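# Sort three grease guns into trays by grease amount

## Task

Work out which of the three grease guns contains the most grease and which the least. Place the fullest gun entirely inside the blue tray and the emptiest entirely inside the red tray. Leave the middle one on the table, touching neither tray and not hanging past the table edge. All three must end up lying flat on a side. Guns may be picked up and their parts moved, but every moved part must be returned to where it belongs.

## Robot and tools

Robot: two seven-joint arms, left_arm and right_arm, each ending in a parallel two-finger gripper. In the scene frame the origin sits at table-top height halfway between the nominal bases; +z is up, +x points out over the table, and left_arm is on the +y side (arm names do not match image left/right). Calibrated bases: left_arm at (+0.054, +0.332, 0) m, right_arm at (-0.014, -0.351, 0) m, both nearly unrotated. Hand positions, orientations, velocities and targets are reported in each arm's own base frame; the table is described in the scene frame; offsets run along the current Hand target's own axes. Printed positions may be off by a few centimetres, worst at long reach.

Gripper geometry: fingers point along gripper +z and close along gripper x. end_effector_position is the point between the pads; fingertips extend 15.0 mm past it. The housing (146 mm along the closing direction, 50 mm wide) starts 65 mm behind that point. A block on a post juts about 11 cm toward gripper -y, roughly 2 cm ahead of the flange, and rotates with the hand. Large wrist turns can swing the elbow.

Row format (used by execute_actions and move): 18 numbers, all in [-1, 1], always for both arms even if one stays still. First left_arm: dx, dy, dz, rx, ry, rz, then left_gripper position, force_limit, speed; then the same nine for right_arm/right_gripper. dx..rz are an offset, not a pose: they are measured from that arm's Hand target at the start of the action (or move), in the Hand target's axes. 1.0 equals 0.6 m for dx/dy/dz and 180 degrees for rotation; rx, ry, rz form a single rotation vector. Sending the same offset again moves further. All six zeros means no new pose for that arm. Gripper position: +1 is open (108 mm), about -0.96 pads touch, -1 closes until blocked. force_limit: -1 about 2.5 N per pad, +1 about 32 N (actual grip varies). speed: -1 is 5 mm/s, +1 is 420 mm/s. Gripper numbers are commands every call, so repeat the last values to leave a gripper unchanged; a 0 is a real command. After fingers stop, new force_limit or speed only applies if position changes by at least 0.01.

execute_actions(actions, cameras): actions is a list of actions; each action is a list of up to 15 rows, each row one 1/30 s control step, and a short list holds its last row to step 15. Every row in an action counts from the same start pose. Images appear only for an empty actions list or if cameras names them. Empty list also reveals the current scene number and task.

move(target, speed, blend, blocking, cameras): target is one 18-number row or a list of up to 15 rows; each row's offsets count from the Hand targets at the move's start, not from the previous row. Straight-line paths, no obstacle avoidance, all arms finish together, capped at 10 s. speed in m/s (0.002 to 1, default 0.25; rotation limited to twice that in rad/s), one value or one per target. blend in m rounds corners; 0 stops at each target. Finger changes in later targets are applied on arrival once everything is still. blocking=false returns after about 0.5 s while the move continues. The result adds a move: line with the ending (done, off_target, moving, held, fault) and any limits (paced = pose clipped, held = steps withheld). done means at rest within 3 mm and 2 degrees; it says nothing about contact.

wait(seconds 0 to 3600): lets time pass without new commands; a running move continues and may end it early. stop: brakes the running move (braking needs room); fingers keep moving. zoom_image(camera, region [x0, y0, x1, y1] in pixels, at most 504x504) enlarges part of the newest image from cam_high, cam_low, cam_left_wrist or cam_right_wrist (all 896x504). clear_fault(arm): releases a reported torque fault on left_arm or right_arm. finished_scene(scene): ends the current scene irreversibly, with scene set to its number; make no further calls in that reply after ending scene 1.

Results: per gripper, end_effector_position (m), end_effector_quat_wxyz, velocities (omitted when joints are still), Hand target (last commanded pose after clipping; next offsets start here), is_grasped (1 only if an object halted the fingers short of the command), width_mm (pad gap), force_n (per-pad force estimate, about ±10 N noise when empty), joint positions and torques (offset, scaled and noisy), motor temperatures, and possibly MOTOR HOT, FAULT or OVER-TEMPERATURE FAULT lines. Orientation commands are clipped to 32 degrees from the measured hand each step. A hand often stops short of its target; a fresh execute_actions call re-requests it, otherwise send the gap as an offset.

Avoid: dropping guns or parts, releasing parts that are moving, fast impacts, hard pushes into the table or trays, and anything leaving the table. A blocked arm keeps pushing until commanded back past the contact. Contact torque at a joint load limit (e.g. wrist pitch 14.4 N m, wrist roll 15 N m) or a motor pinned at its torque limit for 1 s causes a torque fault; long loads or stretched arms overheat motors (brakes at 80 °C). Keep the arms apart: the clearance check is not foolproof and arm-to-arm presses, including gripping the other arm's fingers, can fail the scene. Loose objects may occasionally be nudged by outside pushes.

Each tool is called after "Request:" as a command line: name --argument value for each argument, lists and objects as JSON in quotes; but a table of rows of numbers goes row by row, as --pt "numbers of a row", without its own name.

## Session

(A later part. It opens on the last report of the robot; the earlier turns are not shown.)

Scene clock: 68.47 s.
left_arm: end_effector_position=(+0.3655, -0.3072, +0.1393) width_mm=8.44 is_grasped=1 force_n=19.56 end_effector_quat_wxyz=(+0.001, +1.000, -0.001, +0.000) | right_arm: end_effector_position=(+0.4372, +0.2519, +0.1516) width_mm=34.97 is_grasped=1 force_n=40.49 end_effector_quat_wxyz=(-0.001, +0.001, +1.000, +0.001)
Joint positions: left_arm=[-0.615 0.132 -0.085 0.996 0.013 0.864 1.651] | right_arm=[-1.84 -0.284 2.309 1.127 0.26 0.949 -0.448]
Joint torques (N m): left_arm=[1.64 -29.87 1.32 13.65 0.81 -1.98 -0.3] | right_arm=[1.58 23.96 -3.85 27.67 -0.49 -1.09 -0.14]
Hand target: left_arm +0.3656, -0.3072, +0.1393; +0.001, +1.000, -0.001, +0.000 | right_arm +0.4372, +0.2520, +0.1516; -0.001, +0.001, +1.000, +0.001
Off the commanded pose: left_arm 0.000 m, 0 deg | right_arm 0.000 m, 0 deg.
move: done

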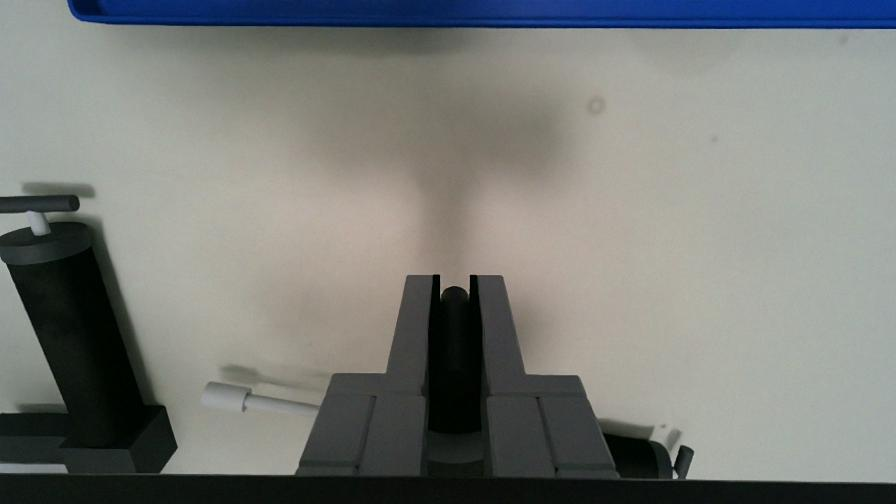

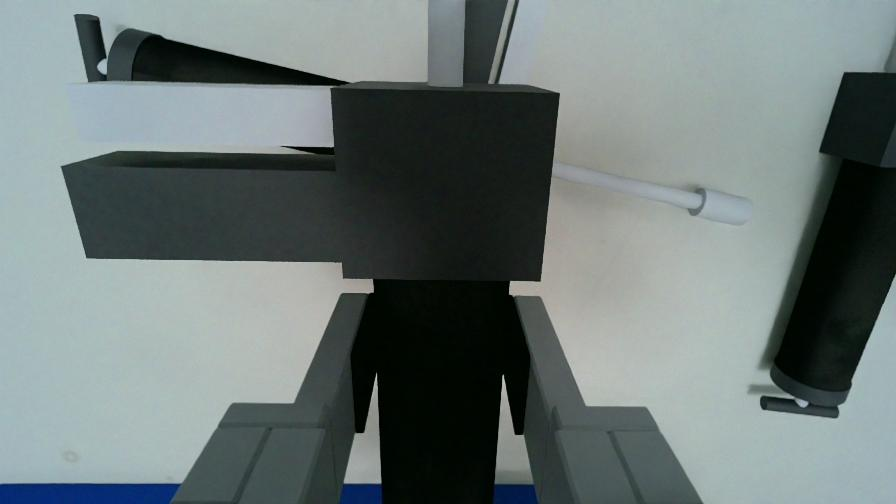

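Request:
move --target '[0,-0.0333,0,0,0,0,-1,-0.2,-0.2,0,0,0,0,0,0,-1,0.7,-0.1]' --speed 0.1

Request:
move --target '[0,-0.0167,0,0,0,0,-1,-0.2,-0.2,0,0,0,0,0,0,-1,0.7,-0.1]' --speed 0.06

Request:
move --target '[0,-0.0167,0,0,0,0,-1,-0.2,-0.2,0,0,0,0,0,0,-1,0.7,-0.1]' --speed 0.06

Request:
move --target '[0,-0.0167,0,0,0,0,-1,-0.2,-0.2,0,0,0,0,0,0,-1,0.7,-0.1]' --speed 0.06

Request:
move --target '[0,-0.0167,0,0,0,0,-1,-0.2,-0.2,0,0,0,0,0,0,-1,0.7,-0.1]' --speed 0.06

Scene clock: 69.83 s.
left_arm: end_effector_position=(+0.3657, -0.2872, +0.1393) width_mm=8.44 is_grasped=1 force_n=19.55 end_effector_quat_wxyz=(+0.001, +1.000, -0.001, +0.000) | right_arm: end_effector_position=(+0.4371, +0.2520, +0.1516) width_mm=34.97 is_grasped=1 force_n=40.48 end_effector_quat_wxyz=(-0.001, +0.001, +1.000, +0.001)
Joint positions: left_arm=[-0.596 0.094 -0.071 0.947 0.007 0.853 1.688] | right_arm=[-1.84 -0.284 2.309 1.127 0.26 0.949 -0.448]
Joint torques (N m): left_arm=[3 -30.53 1.7 12.49 0.11 -1.7 0.17] | right_arm=[0.06 23.29 -6.53 26.32 -0.8 -1.37 -0.38]
Hand target: left_arm +0.3657, -0.2872, +0.1393; +0.001, +1.000, -0.001, +0.000 | right_arm +0.4372, +0.2520, +0.1516; -0.001, +0.001, +1.000, +0.001
Off the commanded pose: left_arm 0.000 m, 0 deg | right_arm 0.000 m, 0 deg.
move: done

Scene clock: 70.37 s.
left_arm: end_effector_position=(+0.3657, -0.2772, +0.1393) width_mm=8.44 is_grasped=1 force_n=19.55 end_effector_quat_wxyz=(+0.001, +1.000, -0.001, +0.000) | right_arm: end_effector_position=(+0.4372, +0.2520, +0.1516) width_mm=34.97 is_grasped=1 force_n=40.48 end_effector_quat_wxyz=(-0.001, +0.001, +1.000, +0.001)
Joint positions: left_arm=[-0.586 0.075 -0.063 0.924 0.005 0.848 1.707] | right_arm=[-1.84 -0.284 2.309 1.126 0.26 0.949 -0.448]
Joint torques (N m): left_arm=[2.73 -30.05 1.47 12.34 0.04 -1.65 0.29] | right_arm=[-0.55 23.08 -6.57 26.26 -0.42 -1.7 -0.4]
Hand target: left_arm +0.3657, -0.2772, +0.1393; +0.001, +1.000, -0.001, +0.000 | right_arm +0.4372, +0.2520, +0.1516; -0.001, +0.001, +1.000, +0.001
Off the commanded pose: left_arm 0.000 m, 0 deg | right_arm 0.000 m, 0 deg.
move: done

Scene clock: 70.90 s.
left_arm: end_effector_position=(+0.3657, -0.2672, +0.1393) width_mm=8.44 is_grasped=1 force_n=19.54 end_effector_quat_wxyz=(+0.001, +1.000, -0.001, +0.000) | right_arm: end_effector_position=(+0.4372, +0.2520, +0.1516) width_mm=34.97 is_grasped=1 force_n=40.48 end_effector_quat_wxyz=(-0.001, +0.001, +1.000, +0.001)
Joint positions: left_arm=[-0.576 0.057 -0.055 0.902 0.003 0.844 1.727] | right_arm=[-1.84 -0.284 2.309 1.126 0.26 0.949 -0.448]
Joint torques (N m): left_arm=[2.6 -29.51 1.45 12.12 0.02 -1.65 0.38] | right_arm=[-0.99 23.39 -6.66 26.56 -0.19 -2.03 -0.48]
Hand target: left_arm +0.3657, -0.2672, +0.1393; +0.001, +1.000, -0.001, +0.000 | right_arm +0.4372, +0.2520, +0.1516; -0.001, +0.001, +1.000, +0.001
Off the commanded pose: left_arm 0.000 m, 0 deg | right_arm 0.000 m, 0 deg.
move: done

Scene clock: 71.43 s.
left_arm: end_effector_position=(+0.3657, -0.2572, +0.1393) width_mm=8.44 is_grasped=1 force_n=19.54 end_effector_quat_wxyz=(+0.001, +1.000, -0.001, +0.000) | right_arm: end_effector_position=(+0.4372, +0.2520, +0.1516) width_mm=34.97 is_grasped=1 force_n=40.48 end_effector_quat_wxyz=(-0.001, +0.001, +1.000, +0.001)
Joint positions: left_arm=[-0.566 0.039 -0.046 0.88 0.001 0.84 1.746] | right_arm=[-1.84 -0.284 2.309 1.126 0.26 0.949 -0.448]
Joint torques (N m): left_arm=[2.35 -28.77 1.39 12.02 -0.03 -1.57 0.36] | right_arm=[-0.67 23.32 -6.47 26.83 -0.08 -2.22 -0.65]
Hand target: left_arm +0.3657, -0.2571, +0.1393; +0.001, +1.000, -0.001, +0.000 | right_arm +0.4372, +0.2520, +0.1516; -0.001, +0.001, +1.000, +0.001
Off the commanded pose: left_arm 0.000 m, 0 deg | right_arm 0.000 m, 0 deg.
move: done

Scene clock: 71.97 s.
left_arm: end_effector_position=(+0.3657, -0.2472, +0.1393) width_mm=8.44 is_grasped=1 force_n=19.55 end_effector_quat_wxyz=(+0.001, +1.000, -0.001, +0.000) | right_arm: end_effector_position=(+0.4371, +0.2522, +0.1517) width_mm=34.97 is_grasped=1 force_n=40.48 end_effector_quat_wxyz=(-0.001, +0.001, +1.000, +0.001)
Joint positions: left_arm=[-0.557 0.022 -0.037 0.859 -0.001 0.837 1.766] | right_arm=[-1.84 -0.284 2.309 1.127 0.26 0.949 -0.448]
Joint torques (N m): left_arm=[10.41 -26.66 8.42 8.25 4.22 0.43 0.35] | right_arm=[-14.81 20.13 -18.82 17.84 -5.19 0.44 -0.73]
Hand target: left_arm +0.3658, -0.2471, +0.1392; +0.001, +1.000, -0.001, +0.000 | right_arm +0.4372, +0.2520, +0.1516; -0.001, +0.001, +1.000, +0.001
Off the commanded pose: left_arm 0.000 m, 0 deg | right_arm 0.000 m, 0 deg.
move: done

Request:
move --pt "0 0.1 0 0 0 0 -1 -0.2 -0.2 0 0 0 0 0 0 -1 0.7 -0.1" --pt "0 0.1 -0.0003 0 0 0 0.3 0.5 0.5 0 0 0 0 0 0 -1 0.7 -0.1" --pt "0 0.08 -0.18 0 0 0 0.3 0.5 0.5 0 0 0 0 0 0 -1 0.7 -0.1" --pt "0 -0.2 -0.18 0 0 0 0.3 0.5 0.5 -0.012 0.222 0 0 0 0.55 -1 0.7 -0.1" --pt "0 -0.2 -0.18 0 0 0 0.3 0.5 0.5 -0.012 0.222 0.2 0 0 0.55 -1 0.7 -0.1" --pt "0 -0.2 -0.18 0 0 0 0.7 0.5 0.5 -0.012 0.222 0.2005 0 0 0.55 0.4 0.7 0.3" --pt "0 -0.2 -0.18 0 0 0 0.7 0.5 0.5 -0.012 0.222 0 0 0 0.55 0.4 0.7 0.3" --speed '[0.2,0.1,0.3,0.7,0.25,0.1,0.4]' --blend '[0,0,0.02,0.02,0,0,0]'

Request:
move --pt "0 0 0 0 0 0 0.7 0.5 0.5 -0.45 -0.1 -0.1 0 0 0 0.4 0.7 0.3" --pt "0.064 0.575 0.15 0 0 -0.433 0.7 0.5 0.5 -0.5 -0.2 -0.1 0 0 0 0.4 0.7 0.3" --speed 0.6 --cameras '["cam_left_wrist","cam_high"]'

Scene clock: 79.93 s.
left_arm: end_effector_position=(+0.3661, -0.1270, +0.2471) width_mm=91.49 is_grasped=0 force_n=0.00 end_effector_quat_wxyz=(+0.001, +1.000, -0.001, +0.000) | right_arm: end_effector_position=(+0.4445, +0.3851, +0.1517) width_mm=74.99 is_grasped=0 force_n=0.00 end_effector_quat_wxyz=(-0.001, +0.761, +0.649, +0.000)
Joint positions: left_arm=[-0.453 -0.291 0.109 0.865 0.033 1.154 1.997] | right_arm=[-1.712 -0.669 2.209 1.53 0.577 1.159 1.305]
Joint torques (N m): left_arm=[1.29 -20.92 0 13.16 1.25 -1.2 0.26] | right_arm=[2.16 31.35 -14.75 24.72 -0.3 -2.05 0.32]
Hand target: left_arm +0.3661, -0.1270, +0.2471; +0.001, +1.000, -0.001, +0.000 | right_arm +0.4445, +0.3851, +0.1518; -0.001, +0.761, +0.649, +0.000
Off the commanded pose: left_arm 0.000 m, 0 deg | right_arm 0.000 m, 0 deg.
move: done

Scene clock: 83.40 s.
left_arm: end_effector_position=(+0.4035, -0.4722, +0.1576) width_mm=91.50 is_grasped=0 force_n=0.00 end_effector_quat_wxyz=(+0.001, +0.778, +0.628, +0.000) | right_arm: end_effector_position=(+0.2788, +0.1078, +0.2115) width_mm=74.99 is_grasped=0 force_n=0.00 end_effector_quat_wxyz=(-0.001, +0.761, +0.649, +0.000)
Joint positions: left_arm=[-0.769 0.575 -0.126 1.693 0.075 1.121 0.092] | right_arm=[-1.86 0.839 2.381 0.565 -0.561 1.29 1.831]
Joint torques (N m): left_arm=[-0.74 -41.27 -1.05 13.72 1.13 -1.06 -0.34] | right_arm=[-2.27 0.89 12.1 22.54 0.16 -1.82 0.38]
Hand target: left_arm +0.4035, -0.4722, +0.1576; +0.001, +0.778, +0.628, +0.000 | right_arm +0.2788, +0.1078, +0.2115; -0.001, +0.761, +0.649, +0.000
Off the commanded pose: left_arm 0.000 m, 0 deg | right_arm 0.000 m, 0 deg.
move: done
Images, in order (width x height): cam_high 896x504, cam_left_wrist 896x504.

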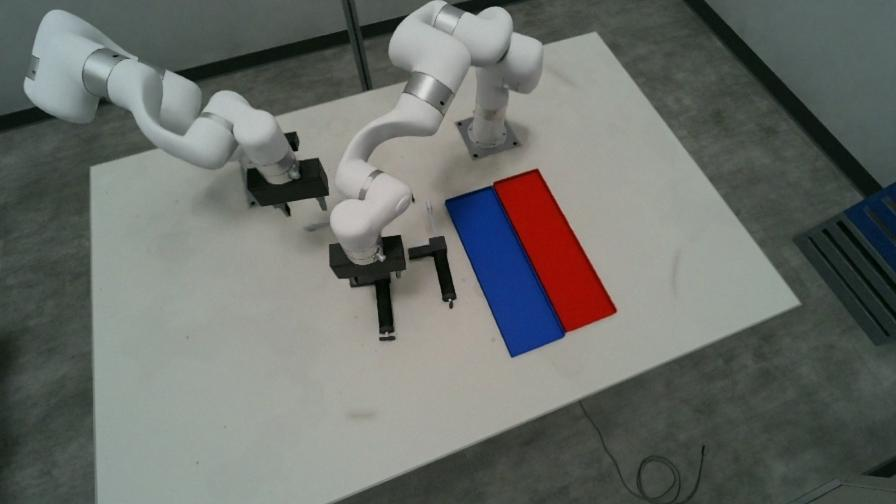

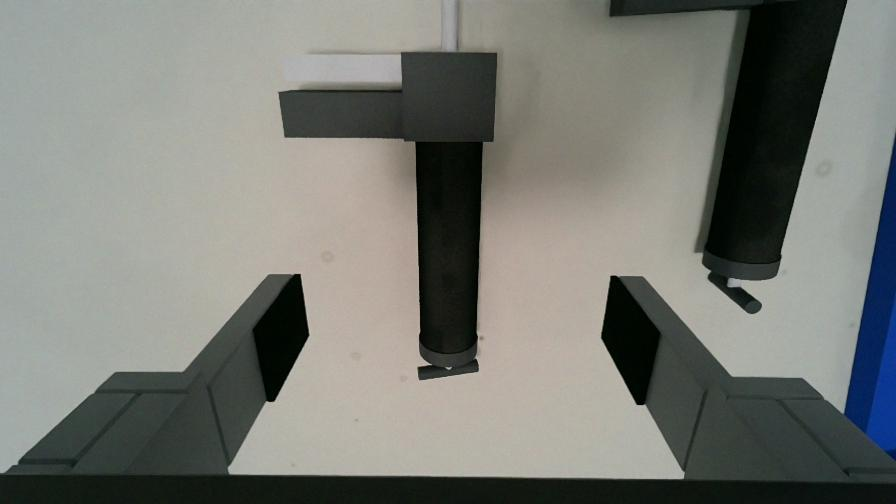

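Request:
move --pt "0 0.013 0.212 0 0 0 0.7 0.5 0.5 0 0 0 0 0 0 0.4 0.7 0.3" --pt "0 0.013 0.2127 0 0 0 -1 0.7 -0.1 0 0 0 0 0 0 0.4 0.7 0.3" --pt "0.01 0.013 -0.05 0 0 0 -1 0.7 -0.1 0 0 0 0 0 0 0.4 0.7 0.3" --pt "0.5825 -0.019 -0.05 0 0 -0.068 -1 0.7 -0.1 0 0 0 0 0 0 0.4 0.7 0.3" --pt "0.5825 -0.019 0.13 0 0 -0.068 -1 0.7 -0.1 0 0 0 0 0 0 0.4 0.7 0.3" --speed '[0.25,0.2,0.3,0.4,0.3]' --blend '[0,0,0.03,0.01,0]' --cameras '["cam_left_wrist","cam_high"]'

Scene clock: 89.00 s.
left_arm: end_effector_position=(+0.4664, -0.1283, +0.0791) width_mm=34.98 is_grasped=1 force_n=40.16 end_effector_quat_wxyz=(+0.001, +0.707, +0.707, -0.001) | right_arm: end_effector_position=(+0.2788, +0.1078, +0.2115) width_mm=74.99 is_grasped=0 force_n=0.00 end_effector_quat_wxyz=(-0.001, +0.761, +0.649, +0.000)
Joint positions: left_arm=[-0.375 0.261 0.109 0.968 -0.046 0.709 0.55] | right_arm=[-1.86 0.839 2.381 0.565 -0.561 1.29 1.831]
Joint torques (N m): left_arm=[1.4 -33.52 0.16 13.4 -0.79 -1.63 0.32] | right_arm=[-2.29 0.57 11.89 22.76 -0.01 -1.82 0.37]
Hand target: left_arm +0.4664, -0.1283, +0.0791; +0.001, +0.707, +0.707, -0.001 | right_arm +0.2788, +0.1078, +0.2115; -0.001, +0.761, +0.649, +0.000
Off the commanded pose: left_arm 0.000 m, 0 deg | right_arm 0.000 m, 0 deg.
move: done
Images, in order (width x height): cam_high 896x504, cam_left_wrist 896x504.

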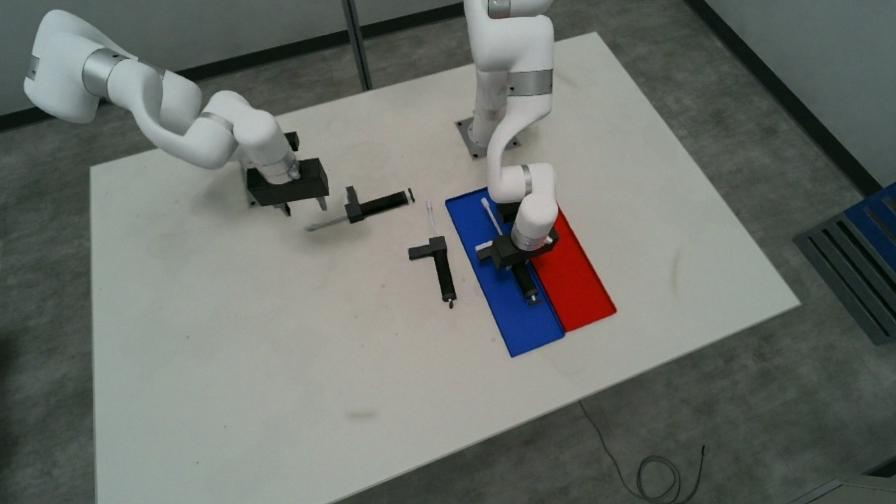

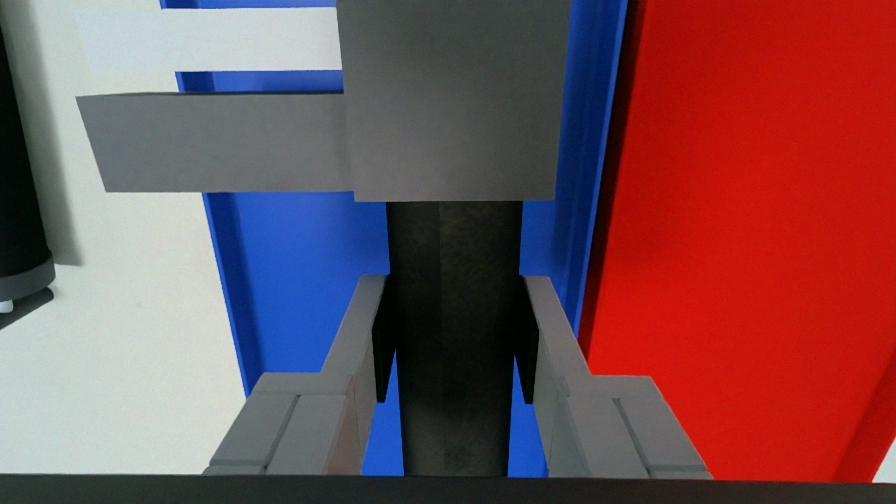

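Request:
move --pt "0 0 0.0718 0 0 0 -1 0.7 -0.1 -0.494 0.078 0 0 0 0 0.4 0.7 0.3" --pt "0 0 0.072 0 0 0 0 0.7 0.1 -0.494 0.078 0 0 0 0 0.4 0.7 0.3" --pt "0 0 -0.2 0 0 0 0 0.7 0.1 -0.494 0.078 0 0 0 0 0.4 0.7 0.3" --pt "-0.506 -0.534 -0.131 0 0 0.5 0.7 0.7 0.5 -0.494 0.078 0 0 0 0 0.4 0.7 0.3" --speed '[0.12,0.1,0.4,0.6]' --blend '[0,0,0.03,0]' --cameras '["cam_left_wrist","cam_high"]'

Request:
zoom_image --camera "cam_high" --region '[300, 150, 640, 370]'

Scene clock: 99.03 s.
left_arm: end_effector_position=(+0.1461, -0.4319, +0.1581) width_mm=91.50 is_grasped=0 force_n=0.00 end_effector_quat_wxyz=(+0.001, +1.000, +0.000, +0.000) | right_arm: end_effector_position=(+0.2782, -0.1923, +0.2111) width_mm=74.99 is_grasped=0 force_n=0.00 end_effector_quat_wxyz=(-0.001, +0.761, +0.649, +0.000)
Joint positions: left_arm=[-0.883 0.038 -0.364 0.937 0.017 0.9 1.099] | right_arm=[-2.305 1.186 2.101 0.729 -0.926 1.604 1.167]
Joint torques (N m): left_arm=[-0.87 -23.66 -0.5 12.96 1.19 -1.16 -0.11] | right_arm=[1.62 -10.77 19.33 17.36 -0.85 -1.82 -0.17]
Hand target: left_arm +0.1461, -0.4319, +0.1581; +0.001, +1.000, +0.000, +0.000 | right_arm +0.2782, -0.1923, +0.2111; -0.001, +0.761, +0.649, +0.000
Off the commanded pose: left_arm 0.000 m, 0 deg | right_arm 0.000 m, 0 deg.
move: done
Images, in order (width x height): cam_high 896x504, cam_left_wrist 896x504.

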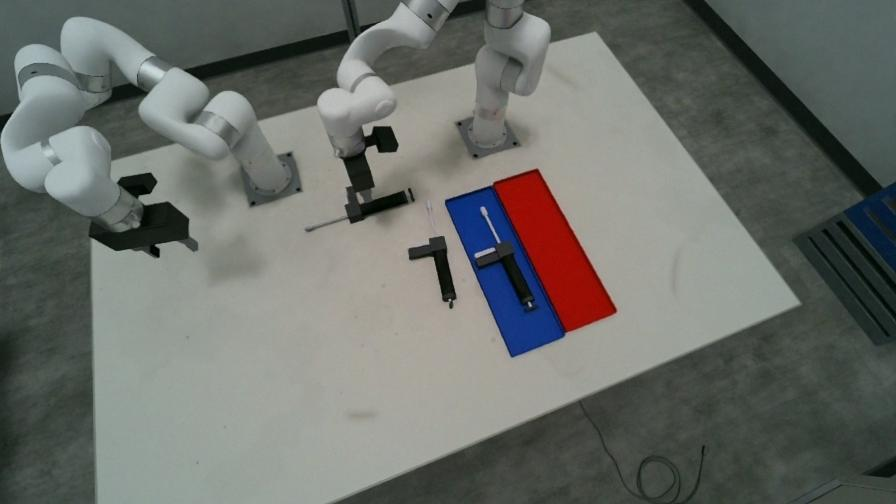

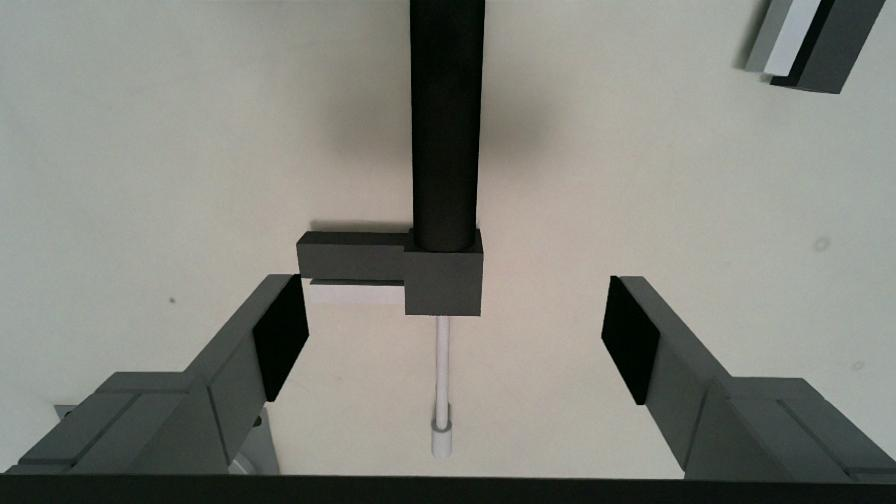

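Scaled by 1.482 from the camera's image (finer frame: 1280x720).

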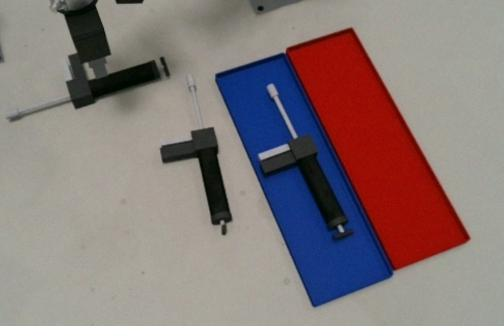

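Request:
move --pt "-0.008 -0.004 0.212 0 0 0 0.7 0.7 0.5 0 0 0 0 0 0 0.4 0.7 0.3" --pt "-0.008 -0.004 0.2127 0 0 0 -1 0.7 -0.1 0 0 0 0 0 0 0.4 0.7 0.3" --pt "0.01 -0.004 -0.09 0 0 0 -1 0.7 -0.1 0 0 0 0 0 0 0.4 0.7 0.3" --pt "0.533 -0.65 -0.09 0 0 0.5 -1 0.7 -0.1 0 0 0 0 0 0 0.4 0.7 0.3" --pt "0.533 -0.65 0.13 0 0 0.5 -1 0.7 -0.1 0 0 0 0 0 0 0.4 0.7 0.3" --speed '[0.25,0.2,0.35,0.5,0.3]' --blend '[0,0,0.03,0.01,0]' --cameras '["cam_left_wrist","cam_high"]'

Request:
zoom_image --camera "cam_high" --region '[400, 150, 640, 370]'

Scene clock: 105.40 s.
left_arm: end_effector_position=(+0.4658, -0.0419, +0.0796) width_mm=34.99 is_grasped=1 force_n=39.01 end_effector_quat_wxyz=(+0.001, +0.707, -0.707, +0.001) | right_arm: end_effector_position=(+0.2782, -0.1923, +0.2111) width_mm=74.99 is_grasped=0 force_n=0.00 end_effector_quat_wxyz=(-0.001, +0.761, +0.649, +0.000)
Joint positions: left_arm=[-0.468 0.231 0.383 0.907 -0.136 0.696 3.937] | right_arm=[-2.305 1.186 2.101 0.729 -0.926 1.604 1.167]
Joint torques (N m): left_arm=[1.37 -30.36 1.38 13.28 -0.48 -1.78 0.34] | right_arm=[2.05 -11.19 19.25 16.92 -0.34 -1.62 0.13]
Hand target: left_arm +0.4658, -0.0419, +0.0795; +0.001, +0.707, -0.707, +0.001 | right_arm +0.2782, -0.1923, +0.2111; -0.001, +0.761, +0.649, +0.000
Off the commanded pose: left_arm 0.000 m, 0 deg | right_arm 0.000 m, 0 deg.
move: done
Images, in order (width x height): cam_high 896x504, cam_left_wrist 896x504.

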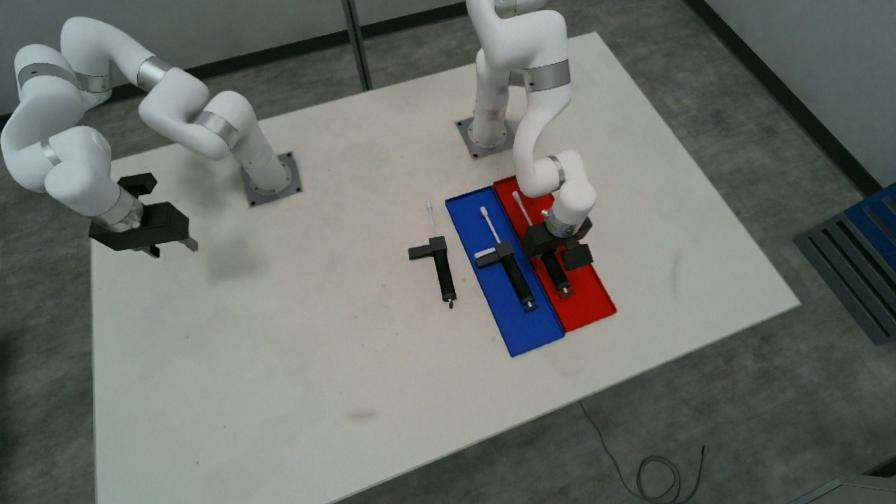

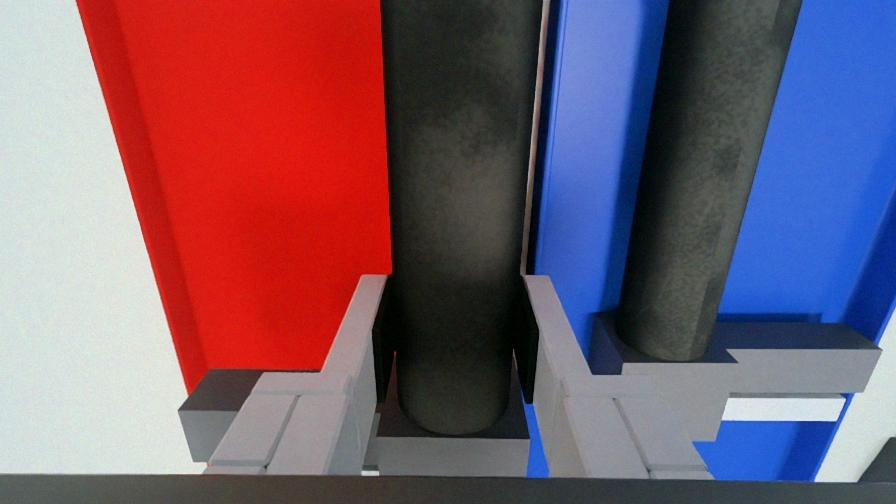

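Scaled by 2.100 from the camera's image (finer frame: 1280x720).

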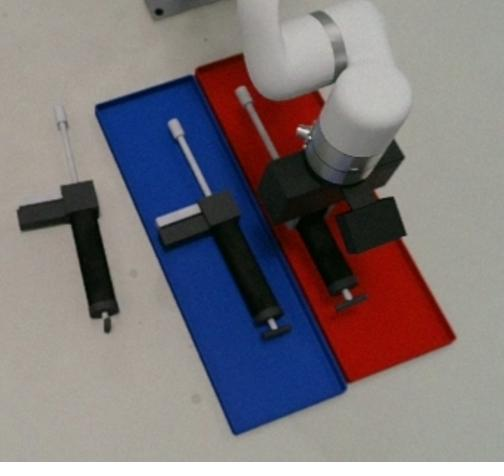

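Request:
move --pt "0 0 0.0722 0 0 0 -1 0.7 -0.1 0 0 0 0 0 0 0.4 0.7 0.3" --pt "0 0 0.0724 0 0 0 -0.2 0.7 0.1 0 0 0 0 0 0 0.4 0.7 0.3" --pt "0 0 -0.3 0 0 0 -0.2 0.7 0.1 0 0 0 0 0 0 0.4 0.7 0.3" --pt "0.1 -0.1 -0.4 0 0 0 -0.2 0.7 0.1 0 0 0 0 0 0 0.4 0.7 0.3" --speed '[0.12,0.1,0.4,0.5]' --blend '[0,0,0.03,0]' --cameras '["cam_left_wrist","cam_high"]'

Request:
zoom_image --camera "cam_high" --region '[400, 150, 640, 370]'

Scene clock: 109.60 s.
left_arm: end_effector_position=(+0.5258, -0.1015, +0.3196) width_mm=42.00 is_grasped=0 force_n=0.00 end_effector_quat_wxyz=(+0.001, +0.707, -0.707, +0.001) | right_arm: end_effector_position=(+0.2782, -0.1923, +0.2111) width_mm=74.99 is_grasped=0 force_n=0.00 end_effector_quat_wxyz=(-0.001, +0.761, +0.649, +0.000)
Joint positions: left_arm=[-0.51 0.21 0.368 1.614 -0.077 1.418 3.789] | right_arm=[-2.305 1.186 2.101 0.729 -0.926 1.604 1.167]
Joint torques (N m): left_arm=[1.47 -30.84 1.72 13.92 -0.71 -1.18 0.37] | right_arm=[1.94 -11.49 19.41 17.07 -0.26 -2.04 0.02]
Hand target: left_arm +0.5258, -0.1015, +0.3196; +0.001, +0.707, -0.707, +0.001 | right_arm +0.2782, -0.1923, +0.2111; -0.001, +0.761, +0.649, +0.000
Off the commanded pose: left_arm 0.000 m, 0 deg | right_arm 0.000 m, 0 deg.
move: done
Images, in order (width x height): cam_high 896x504, cam_left_wrist 896x504.

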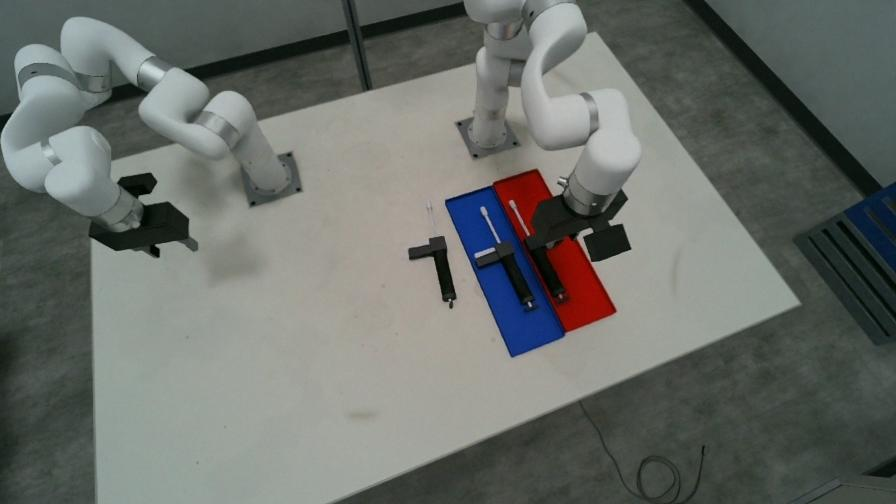

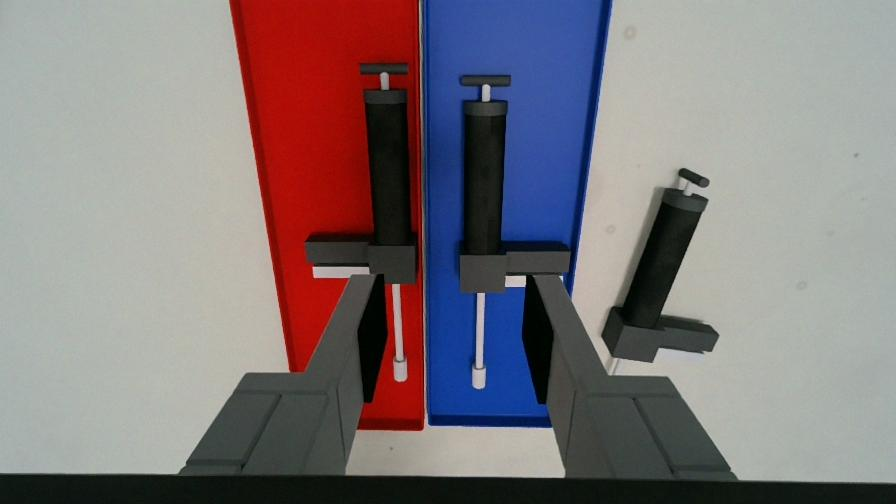

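Scaled by 2.100 from the camera's image (finer frame: 1280x720).

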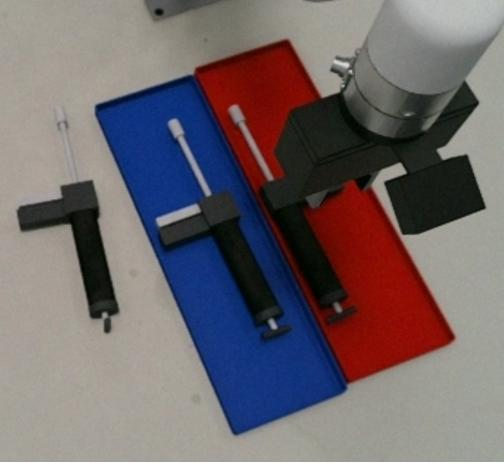

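Request:
finished_scene --scene 2

The scene is finished: the task was done.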